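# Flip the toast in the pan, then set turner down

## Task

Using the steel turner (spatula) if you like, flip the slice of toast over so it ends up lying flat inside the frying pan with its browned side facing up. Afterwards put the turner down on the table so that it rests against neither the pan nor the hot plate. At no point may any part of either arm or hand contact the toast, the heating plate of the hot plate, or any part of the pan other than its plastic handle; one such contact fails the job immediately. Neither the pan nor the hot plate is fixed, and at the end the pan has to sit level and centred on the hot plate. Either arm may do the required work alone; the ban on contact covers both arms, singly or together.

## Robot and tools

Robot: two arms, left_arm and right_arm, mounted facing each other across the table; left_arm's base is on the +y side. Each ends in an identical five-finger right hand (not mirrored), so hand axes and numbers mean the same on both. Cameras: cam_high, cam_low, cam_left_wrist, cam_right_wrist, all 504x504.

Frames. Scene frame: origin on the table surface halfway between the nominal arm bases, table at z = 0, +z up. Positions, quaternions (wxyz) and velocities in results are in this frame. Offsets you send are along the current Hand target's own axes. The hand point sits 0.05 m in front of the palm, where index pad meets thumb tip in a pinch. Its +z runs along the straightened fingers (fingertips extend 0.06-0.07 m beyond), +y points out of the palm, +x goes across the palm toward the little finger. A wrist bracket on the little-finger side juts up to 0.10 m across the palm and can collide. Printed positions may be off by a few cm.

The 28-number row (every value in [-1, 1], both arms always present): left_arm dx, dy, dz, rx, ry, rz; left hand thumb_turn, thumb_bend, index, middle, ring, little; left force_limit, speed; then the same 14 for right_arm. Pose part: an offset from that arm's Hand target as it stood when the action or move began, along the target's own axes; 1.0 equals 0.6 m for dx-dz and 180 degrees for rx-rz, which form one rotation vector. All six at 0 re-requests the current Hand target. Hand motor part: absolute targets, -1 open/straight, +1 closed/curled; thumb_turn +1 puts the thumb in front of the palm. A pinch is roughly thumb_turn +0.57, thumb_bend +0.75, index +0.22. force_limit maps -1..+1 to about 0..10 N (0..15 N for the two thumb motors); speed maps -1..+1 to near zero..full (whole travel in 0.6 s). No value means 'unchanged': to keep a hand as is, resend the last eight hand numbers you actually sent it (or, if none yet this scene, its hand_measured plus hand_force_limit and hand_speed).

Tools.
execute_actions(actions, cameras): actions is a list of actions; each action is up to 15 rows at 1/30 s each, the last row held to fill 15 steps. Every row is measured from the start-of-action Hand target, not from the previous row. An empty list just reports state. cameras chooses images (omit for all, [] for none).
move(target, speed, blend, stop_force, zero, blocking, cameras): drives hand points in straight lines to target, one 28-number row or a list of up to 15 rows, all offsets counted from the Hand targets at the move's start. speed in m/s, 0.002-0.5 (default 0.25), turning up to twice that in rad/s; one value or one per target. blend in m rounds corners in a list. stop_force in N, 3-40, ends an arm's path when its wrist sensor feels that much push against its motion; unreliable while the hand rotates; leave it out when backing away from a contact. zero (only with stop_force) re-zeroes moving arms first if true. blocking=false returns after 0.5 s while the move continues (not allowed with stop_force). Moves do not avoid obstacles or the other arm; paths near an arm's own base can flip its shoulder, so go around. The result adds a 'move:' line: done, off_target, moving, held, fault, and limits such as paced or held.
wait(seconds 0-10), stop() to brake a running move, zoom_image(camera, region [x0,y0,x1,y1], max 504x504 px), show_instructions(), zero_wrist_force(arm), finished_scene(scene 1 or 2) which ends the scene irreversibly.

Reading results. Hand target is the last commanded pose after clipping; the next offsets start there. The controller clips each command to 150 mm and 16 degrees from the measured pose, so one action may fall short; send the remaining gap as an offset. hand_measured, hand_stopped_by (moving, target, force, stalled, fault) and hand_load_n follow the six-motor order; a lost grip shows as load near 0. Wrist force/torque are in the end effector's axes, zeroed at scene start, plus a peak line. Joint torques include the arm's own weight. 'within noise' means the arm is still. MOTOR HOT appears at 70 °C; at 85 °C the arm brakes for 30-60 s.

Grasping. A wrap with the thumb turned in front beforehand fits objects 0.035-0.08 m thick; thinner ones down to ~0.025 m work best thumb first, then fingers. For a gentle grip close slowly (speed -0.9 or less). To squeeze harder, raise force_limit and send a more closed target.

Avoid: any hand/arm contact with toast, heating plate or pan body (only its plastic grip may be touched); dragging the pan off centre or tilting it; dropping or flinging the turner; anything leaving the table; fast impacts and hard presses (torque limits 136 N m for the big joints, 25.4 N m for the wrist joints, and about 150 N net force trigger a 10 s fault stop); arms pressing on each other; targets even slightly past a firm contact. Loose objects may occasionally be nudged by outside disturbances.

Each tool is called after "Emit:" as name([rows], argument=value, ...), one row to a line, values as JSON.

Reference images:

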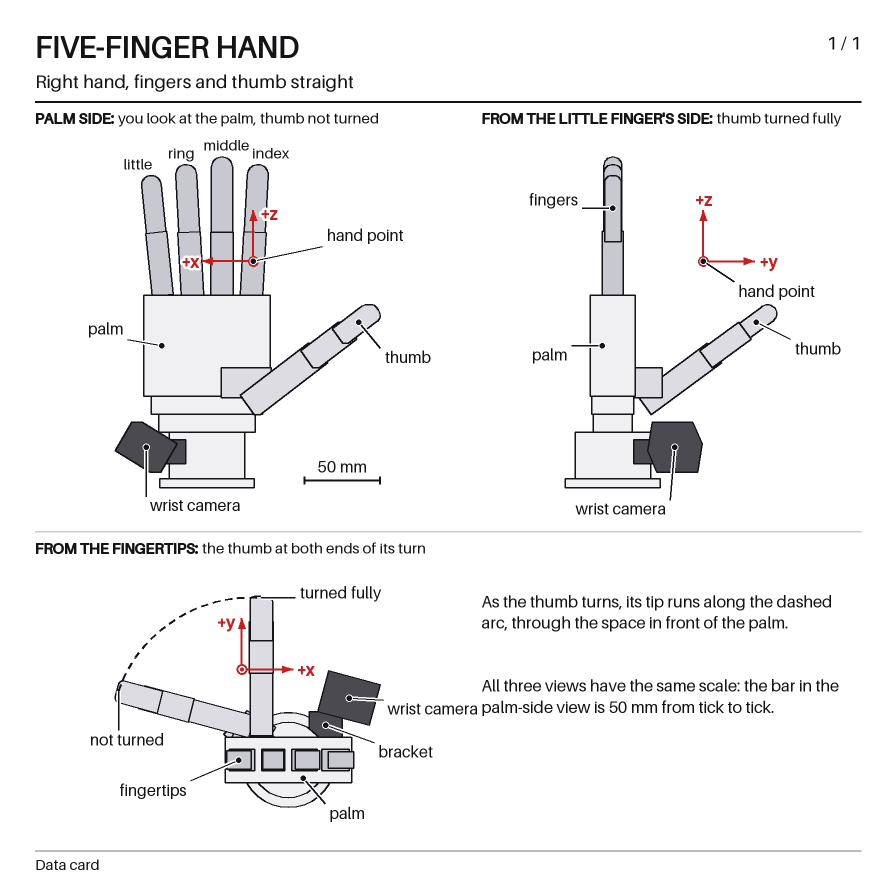

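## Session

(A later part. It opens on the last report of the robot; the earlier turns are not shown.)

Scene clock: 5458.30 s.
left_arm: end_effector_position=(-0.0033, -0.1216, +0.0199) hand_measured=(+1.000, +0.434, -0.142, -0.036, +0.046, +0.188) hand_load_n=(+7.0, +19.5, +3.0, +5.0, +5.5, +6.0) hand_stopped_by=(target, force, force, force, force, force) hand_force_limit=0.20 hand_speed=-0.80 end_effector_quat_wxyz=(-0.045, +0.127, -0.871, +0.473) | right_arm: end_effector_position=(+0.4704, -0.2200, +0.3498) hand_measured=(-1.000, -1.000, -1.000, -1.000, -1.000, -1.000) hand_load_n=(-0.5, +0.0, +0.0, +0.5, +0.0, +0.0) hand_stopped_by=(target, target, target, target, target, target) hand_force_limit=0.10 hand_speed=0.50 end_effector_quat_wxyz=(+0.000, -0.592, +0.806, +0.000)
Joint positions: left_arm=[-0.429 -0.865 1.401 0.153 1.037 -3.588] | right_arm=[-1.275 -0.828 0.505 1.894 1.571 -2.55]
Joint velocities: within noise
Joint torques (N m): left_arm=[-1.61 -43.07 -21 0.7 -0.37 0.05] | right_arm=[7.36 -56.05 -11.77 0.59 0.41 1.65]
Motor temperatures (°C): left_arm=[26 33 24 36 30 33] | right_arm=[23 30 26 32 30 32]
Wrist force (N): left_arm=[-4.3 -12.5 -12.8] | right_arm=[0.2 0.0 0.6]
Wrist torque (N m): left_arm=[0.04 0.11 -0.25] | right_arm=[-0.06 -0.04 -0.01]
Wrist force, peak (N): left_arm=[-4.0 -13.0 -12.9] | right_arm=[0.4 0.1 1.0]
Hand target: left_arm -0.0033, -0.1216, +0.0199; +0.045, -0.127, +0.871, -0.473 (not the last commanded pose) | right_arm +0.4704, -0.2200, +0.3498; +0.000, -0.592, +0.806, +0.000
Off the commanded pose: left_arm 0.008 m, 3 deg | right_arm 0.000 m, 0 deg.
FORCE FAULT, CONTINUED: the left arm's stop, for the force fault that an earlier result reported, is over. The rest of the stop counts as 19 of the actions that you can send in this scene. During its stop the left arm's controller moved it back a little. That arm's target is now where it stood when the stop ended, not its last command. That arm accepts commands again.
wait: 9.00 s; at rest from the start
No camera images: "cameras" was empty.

Emit:
move(target=[0.0003,-0.0042,-0.0027,0,0,0,1,0.55,0.5,0.5,0.5,0.5,0.2,-0.8,0,0,0,0,0,0,-1,-1,-1,-1,-1,-1,0.1,0.5], speed=0.02, cameras=[])

Emit:
move(target=[0,0,0,0,0,0,1,0.3,-0.3,-0.25,-0.15,0.0,0.2,-0.8,0,0,0,0,0,0,-1,-1,-1,-1,-1,-1,0.1,0.5], speed=0.02)

Emit:
zoom_image(camera="cam_low", region=[180, 180, 260, 260])

Scene clock: 5470.00 s.
left_arm: end_effector_position=(-0.0033, -0.1216, +0.0230) hand_measured=(+1.000, +0.434, -0.144, -0.036, +0.046, +0.188) hand_load_n=(+8.0, +18.5, +5.0, +8.0, +5.0, +3.5) hand_stopped_by=(target, force, force, force, force, force) hand_force_limit=0.20 hand_speed=-0.80 end_effector_quat_wxyz=(-0.045, +0.127, -0.871, +0.473) | right_arm: end_effector_position=(+0.4704, -0.2200, +0.3498) hand_measured=(-1.000, -1.000, -1.000, -1.000, -1.000, -1.000) hand_load_n=(+0.0, +0.0, +0.0, +0.0, +0.0, +0.0) hand_stopped_by=(target, target, target, target, target, target) hand_force_limit=0.10 hand_speed=0.50 end_effector_quat_wxyz=(+0.000, -0.592, +0.806, +0.000)
Joint positions: left_arm=[-0.429 -0.868 1.399 0.159 1.037 -3.588] | right_arm=[-1.275 -0.828 0.505 1.894 1.571 -2.55]
Joint velocities: within noise
Joint torques (N m): left_arm=[-9.2 -50.93 -23.34 0.66 -2.71 -1.55] | right_arm=[7.03 -55.82 -11.64 0.57 0.38 1.54]
Motor temperatures (°C): left_arm=[25 33 24 36 30 33] | right_arm=[23 30 26 32 30 32]
Wrist force (N): left_arm=[-0.6 1.1 1.2] | right_arm=[0.2 0.1 0.7]
Wrist torque (N m): left_arm=[-0.23 0.17 -0.24] | right_arm=[-0.06 -0.04 0.00]
Wrist force, peak (N): left_arm=[-3.8 -13.2 -12.8] | right_arm=[0.0 0.3 1.0]
Hand target: left_arm -0.0033, -0.1216, +0.0229; +0.045, -0.127, +0.871, -0.473 | right_arm +0.4704, -0.2200, +0.3498; +0.000, -0.592, +0.806, +0.000
Off the commanded pose: left_arm 0.000 m, 0 deg | right_arm 0.000 m, 0 deg.
move: done
No camera images: "cameras" was empty.

Scene clock: 5470.97 s.
left_arm: end_effector_position=(-0.0033, -0.1216, +0.0229) hand_measured=(+1.000, +0.300, -0.300, -0.250, -0.150, +0.000) hand_load_n=(+0.0, +0.0, +0.0, +0.0, +0.0, +0.0) hand_stopped_by=(target, target, target, target, target, target) hand_force_limit=0.20 hand_speed=-0.80 end_effector_quat_wxyz=(-0.045, +0.127, -0.871, +0.473) | right_arm: end_effector_position=(+0.4704, -0.2200, +0.3498) hand_measured=(-1.000, -1.000, -1.000, -1.000, -1.000, -1.000) hand_load_n=(+0.0, +0.0, +0.0, +0.0, +0.0, +0.0) hand_stopped_by=(target, target, target, target, target, target) hand_force_limit=0.10 hand_speed=0.50 end_effector_quat_wxyz=(+0.000, -0.592, +0.806, +0.000)
Joint positions: left_arm=[-0.429 -0.868 1.399 0.159 1.037 -3.588] | right_arm=[-1.275 -0.828 0.505 1.894 1.571 -2.55]
Joint velocities: within noise
Joint torques (N m): left_arm=[-14.27 -37.47 -12.34 -0.96 -1.86 -1.63] | right_arm=[6.79 -55.92 -11.86 0.65 0.42 1.48]
Motor temperatures (°C): left_arm=[25 33 24 36 30 33] | right_arm=[23 30 26 32 30 32]
Wrist force (N): left_arm=[-0.4 -0.6 -0.1] | right_arm=[0.0 0.4 0.7]
Wrist torque (N m): left_arm=[-0.19 0.07 -0.11] | right_arm=[-0.02 -0.01 -0.02]
Wrist force, peak (N): left_arm=[-0.3 1.3 0.8] | right_arm=[0.2 0.2 0.8]
Hand target: left_arm -0.0033, -0.1216, +0.0229; +0.045, -0.127, +0.871, -0.473 | right_arm +0.4704, -0.2200, +0.3498; +0.000, -0.592, +0.806, +0.000
Off the commanded pose: left_arm 0.000 m, 0 deg | right_arm 0.000 m, 0 deg.
move: done

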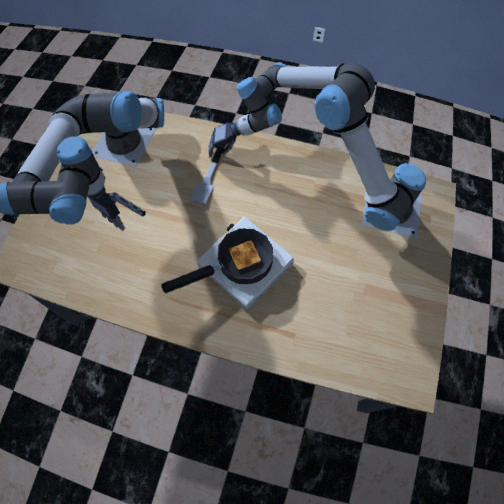

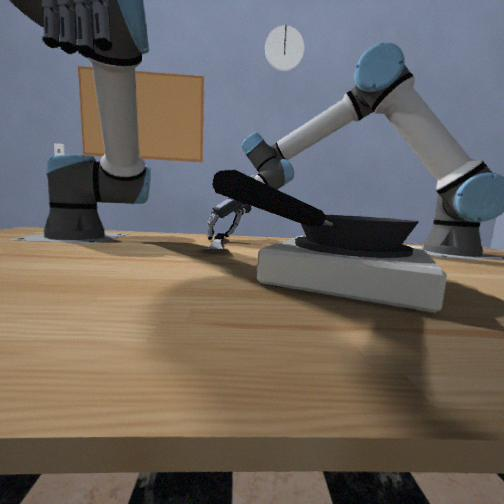

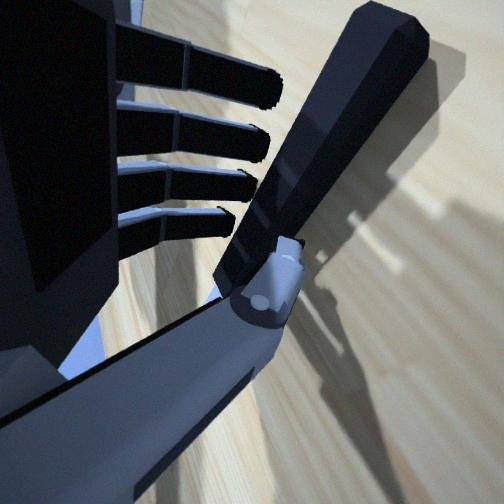

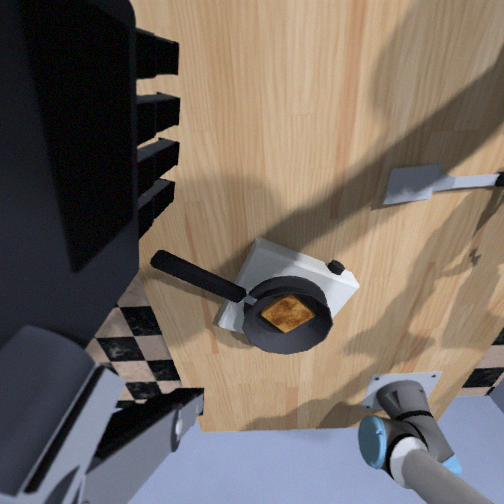

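Scaled by 6.300.

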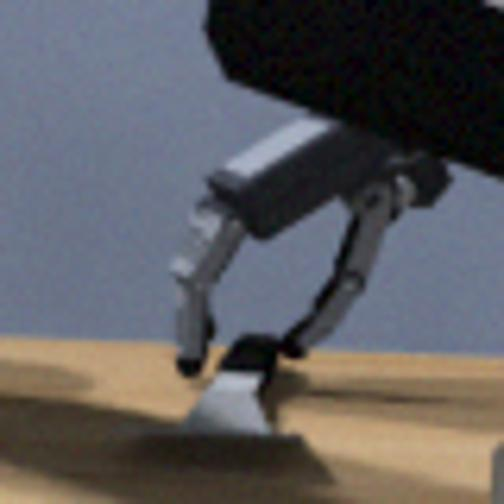

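Emit:
move(target=[0,0,0,0,0,0,1,-0.7,-0.9,-0.9,-0.9,-0.9,0.2,-0.6,0,0,0,0,0,0,-1,-1,-1,-1,-1,-1,0.1,0.5], speed=0.02)

Emit:
zoom_image(camera="cam_low", region=[180, 180, 260, 260])

Scene clock: 5478.17 s.
left_arm: end_effector_position=(-0.0033, -0.1216, +0.0229) hand_measured=(+1.000, -0.700, -0.900, -0.900, -0.900, -0.900) hand_load_n=(+0.0, +0.0, -0.5, -0.5, +0.0, +0.0) hand_stopped_by=(target, target, target, target, target, target) hand_force_limit=0.20 hand_speed=-0.60 end_effector_quat_wxyz=(-0.045, +0.127, -0.871, +0.473) | right_arm: end_effector_position=(+0.4704, -0.2200, +0.3498) hand_measured=(-1.000, -1.000, -1.000, -1.000, -1.000, -1.000) hand_load_n=(+0.0, +0.0, +0.0, +0.0, +0.0, +0.0) hand_stopped_by=(target, target, target, target, target, target) hand_force_limit=0.10 hand_speed=0.50 end_effector_quat_wxyz=(+0.000, -0.592, +0.806, +0.000)
Joint positions: left_arm=[-0.429 -0.868 1.399 0.159 1.037 -3.588] | right_arm=[-1.275 -0.828 0.505 1.894 1.571 -2.55]
Joint velocities: within noise
Joint torques (N m): left_arm=[-12.84 -37.14 -16.68 -0.79 0.71 -1.42] | right_arm=[7.21 -56.17 -11.54 0.59 0.47 1.61]
Motor temperatures (°C): left_arm=[25 33 24 36 30 33] | right_arm=[23 30 26 32 30 32]
Wrist force (N): left_arm=[-0.4 -0.5 0.1] | right_arm=[0.1 0.2 0.8]
Wrist torque (N m): left_arm=[-0.20 0.07 -0.12] | right_arm=[-0.05 -0.03 -0.01]
Wrist force, peak (N): left_arm=[-0.8 -0.7 0.3] | right_arm=[0.3 0.1 0.9]
Hand target: left_arm -0.0033, -0.1216, +0.0229; +0.045, -0.127, +0.871, -0.473 | right_arm +0.4704, -0.2200, +0.3498; +0.000, -0.592, +0.806, +0.000
Off the commanded pose: left_arm 0.000 m, 0 deg | right_arm 0.000 m, 0 deg.
move: done

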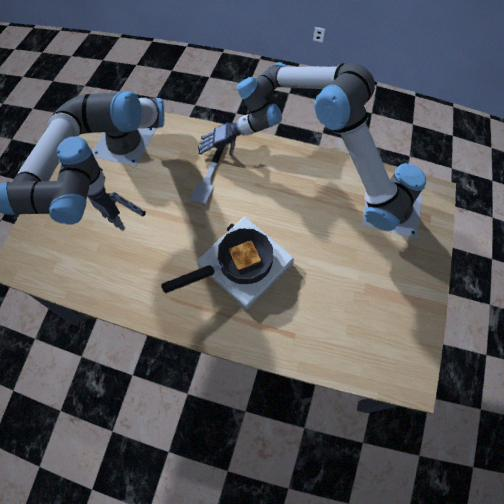

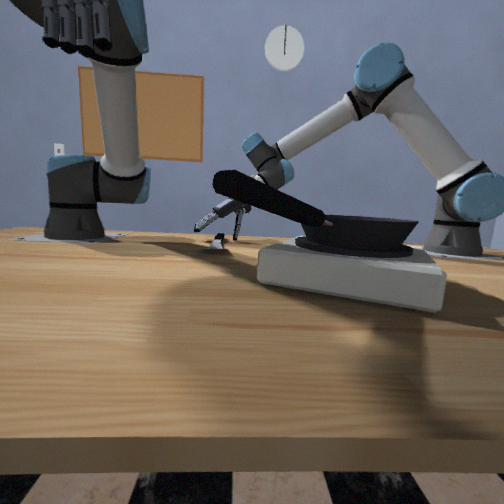

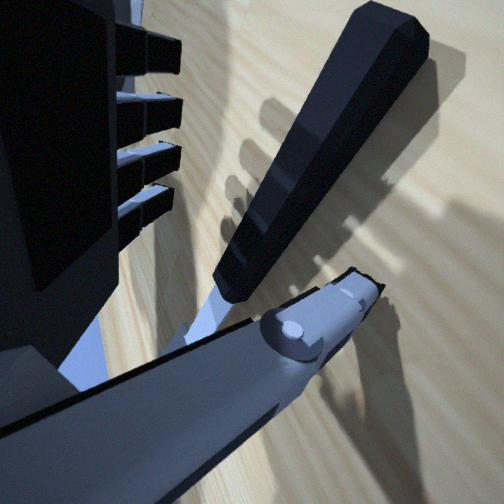

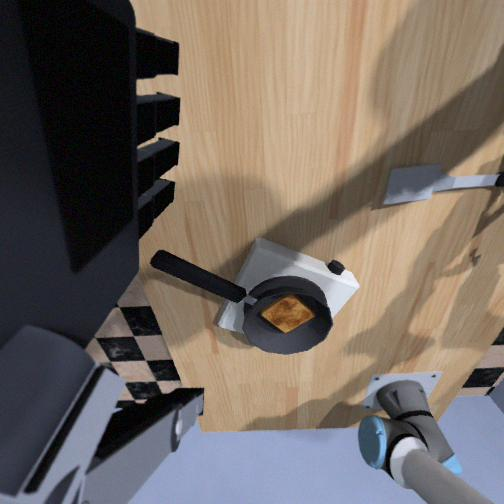

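Scaled by 6.300.

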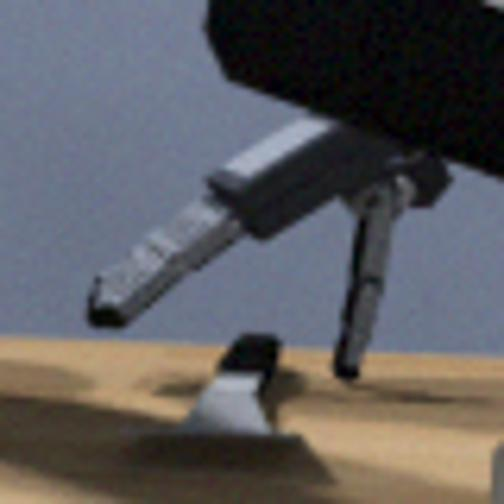

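Released and resting. Retract straight up.

Emit:
move([
  [0.0124,-0.168,-0.108,0,0,0,1,-0.7,-0.9,-0.9,-0.9,-0.9,0.2,-0.6,0,0,0,0,0,0,-1,-1,-1,-1,-1,-1,0.1,0.5],
  [0.0247,-0.336,-0.216,0,0,0,1,-0.7,-0.9,-0.9,-0.9,-0.9,0.2,-0.6,0,0,0,0,0,0,-1,-1,-1,-1,-1,-1,0.1,0.5],
], speed=[0.06,0.2], blend=[0.02,0])

Emit:
zoom_image(camera="cam_low", region=[180, 180, 260, 260])

Emit:
zoom_image(camera="cam_high", region=[170, 120, 310, 320])

Scene clock: 5490.67 s.
left_arm: end_effector_position=(-0.0076, -0.1250, +0.2628) hand_measured=(+1.000, -0.700, -0.900, -0.900, -0.900, -0.900) hand_load_n=(+0.0, +0.0, +0.0, +0.0, +0.0, +0.0) hand_stopped_by=(target, target, target, target, target, target) hand_force_limit=0.20 hand_speed=-0.60 end_effector_quat_wxyz=(-0.045, +0.127, -0.871, +0.473) end_effector_velocity=(-0.001, +0.000, +0.001) end_effector_angular_velocity=(+0.001, -0.001, +0.000) | right_arm: end_effector_position=(+0.4704, -0.2200, +0.3498) hand_measured=(-1.000, -1.000, -1.000, -1.000, -1.000, -1.000) hand_load_n=(+0.0, +0.0, +0.0, +0.0, +0.0, +0.0) hand_stopped_by=(target, target, target, target, target, target) hand_force_limit=0.10 hand_speed=0.50 end_effector_quat_wxyz=(+0.000, -0.592, +0.806, +0.000)
Joint positions: left_arm=[-0.434 -1.012 0.999 0.705 1.034 -3.591] | right_arm=[-1.275 -0.828 0.505 1.894 1.571 -2.55]
Joint velocities: left_arm=[-0.001 0 -0.003 0.005 -0.001 0] | right_arm=[within noise]
Joint torques (N m): left_arm=[-4.65 -51.17 -29.07 1.96 -1.13 0.33] | right_arm=[6.99 -56.07 -12.1 0.53 0.42 1.48]
Motor temperatures (°C): left_arm=[25 33 24 36 30 33] | right_arm=[23 30 26 32 30 32]
Wrist force (N): left_arm=[0.0 -0.5 0.3] | right_arm=[0.1 0.5 0.6]
Wrist torque (N m): left_arm=[-0.20 0.00 -0.09] | right_arm=[0.00 -0.03 0.00]
Wrist force, peak (N): left_arm=[-0.4 -2.1 -1.0] | right_arm=[0.1 0.0 1.0]
Hand target: left_arm -0.0076, -0.1250, +0.2630; +0.045, -0.127, +0.871, -0.473 | right_arm +0.4704, -0.2200, +0.3498; +0.000, -0.592, +0.806, +0.000
Off the commanded pose: left_arm 0.000 m, 0 deg | right_arm 0.000 m, 0 deg.
move: done; blend cut to 0 m at target 1

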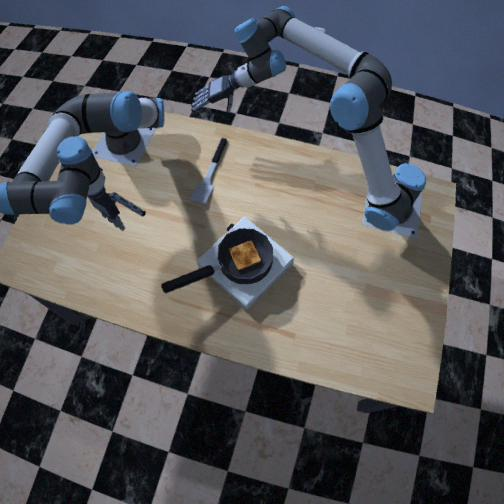

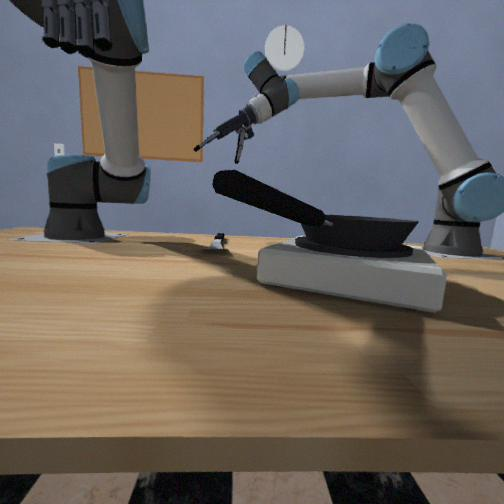

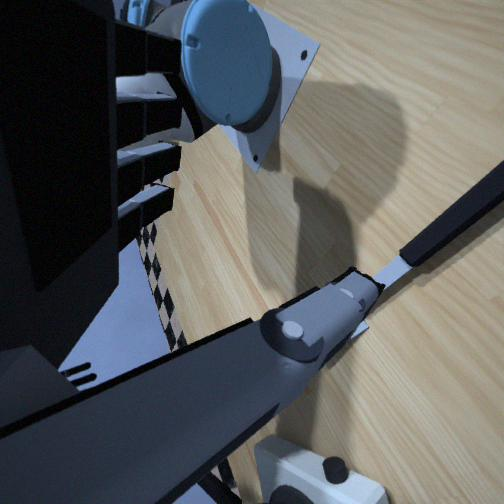

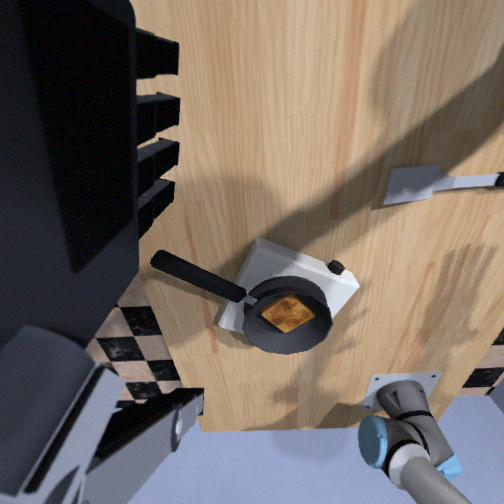

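Scaled by 6.300.

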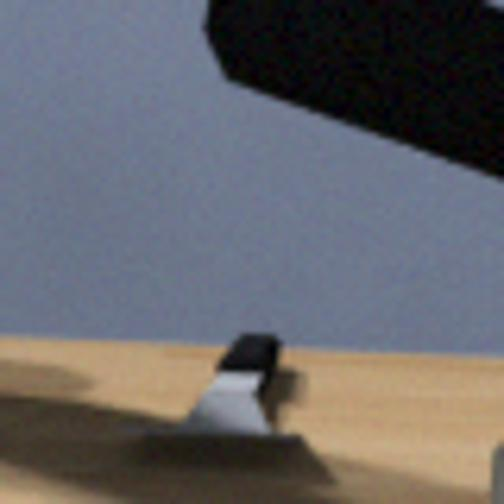

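Scaled by 2.520.

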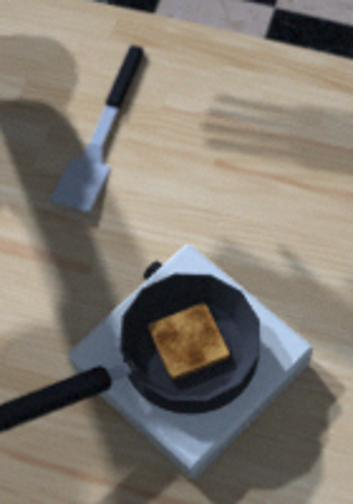

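Emit:
finished_scene(scene=1)

The scene is finished: the task was done.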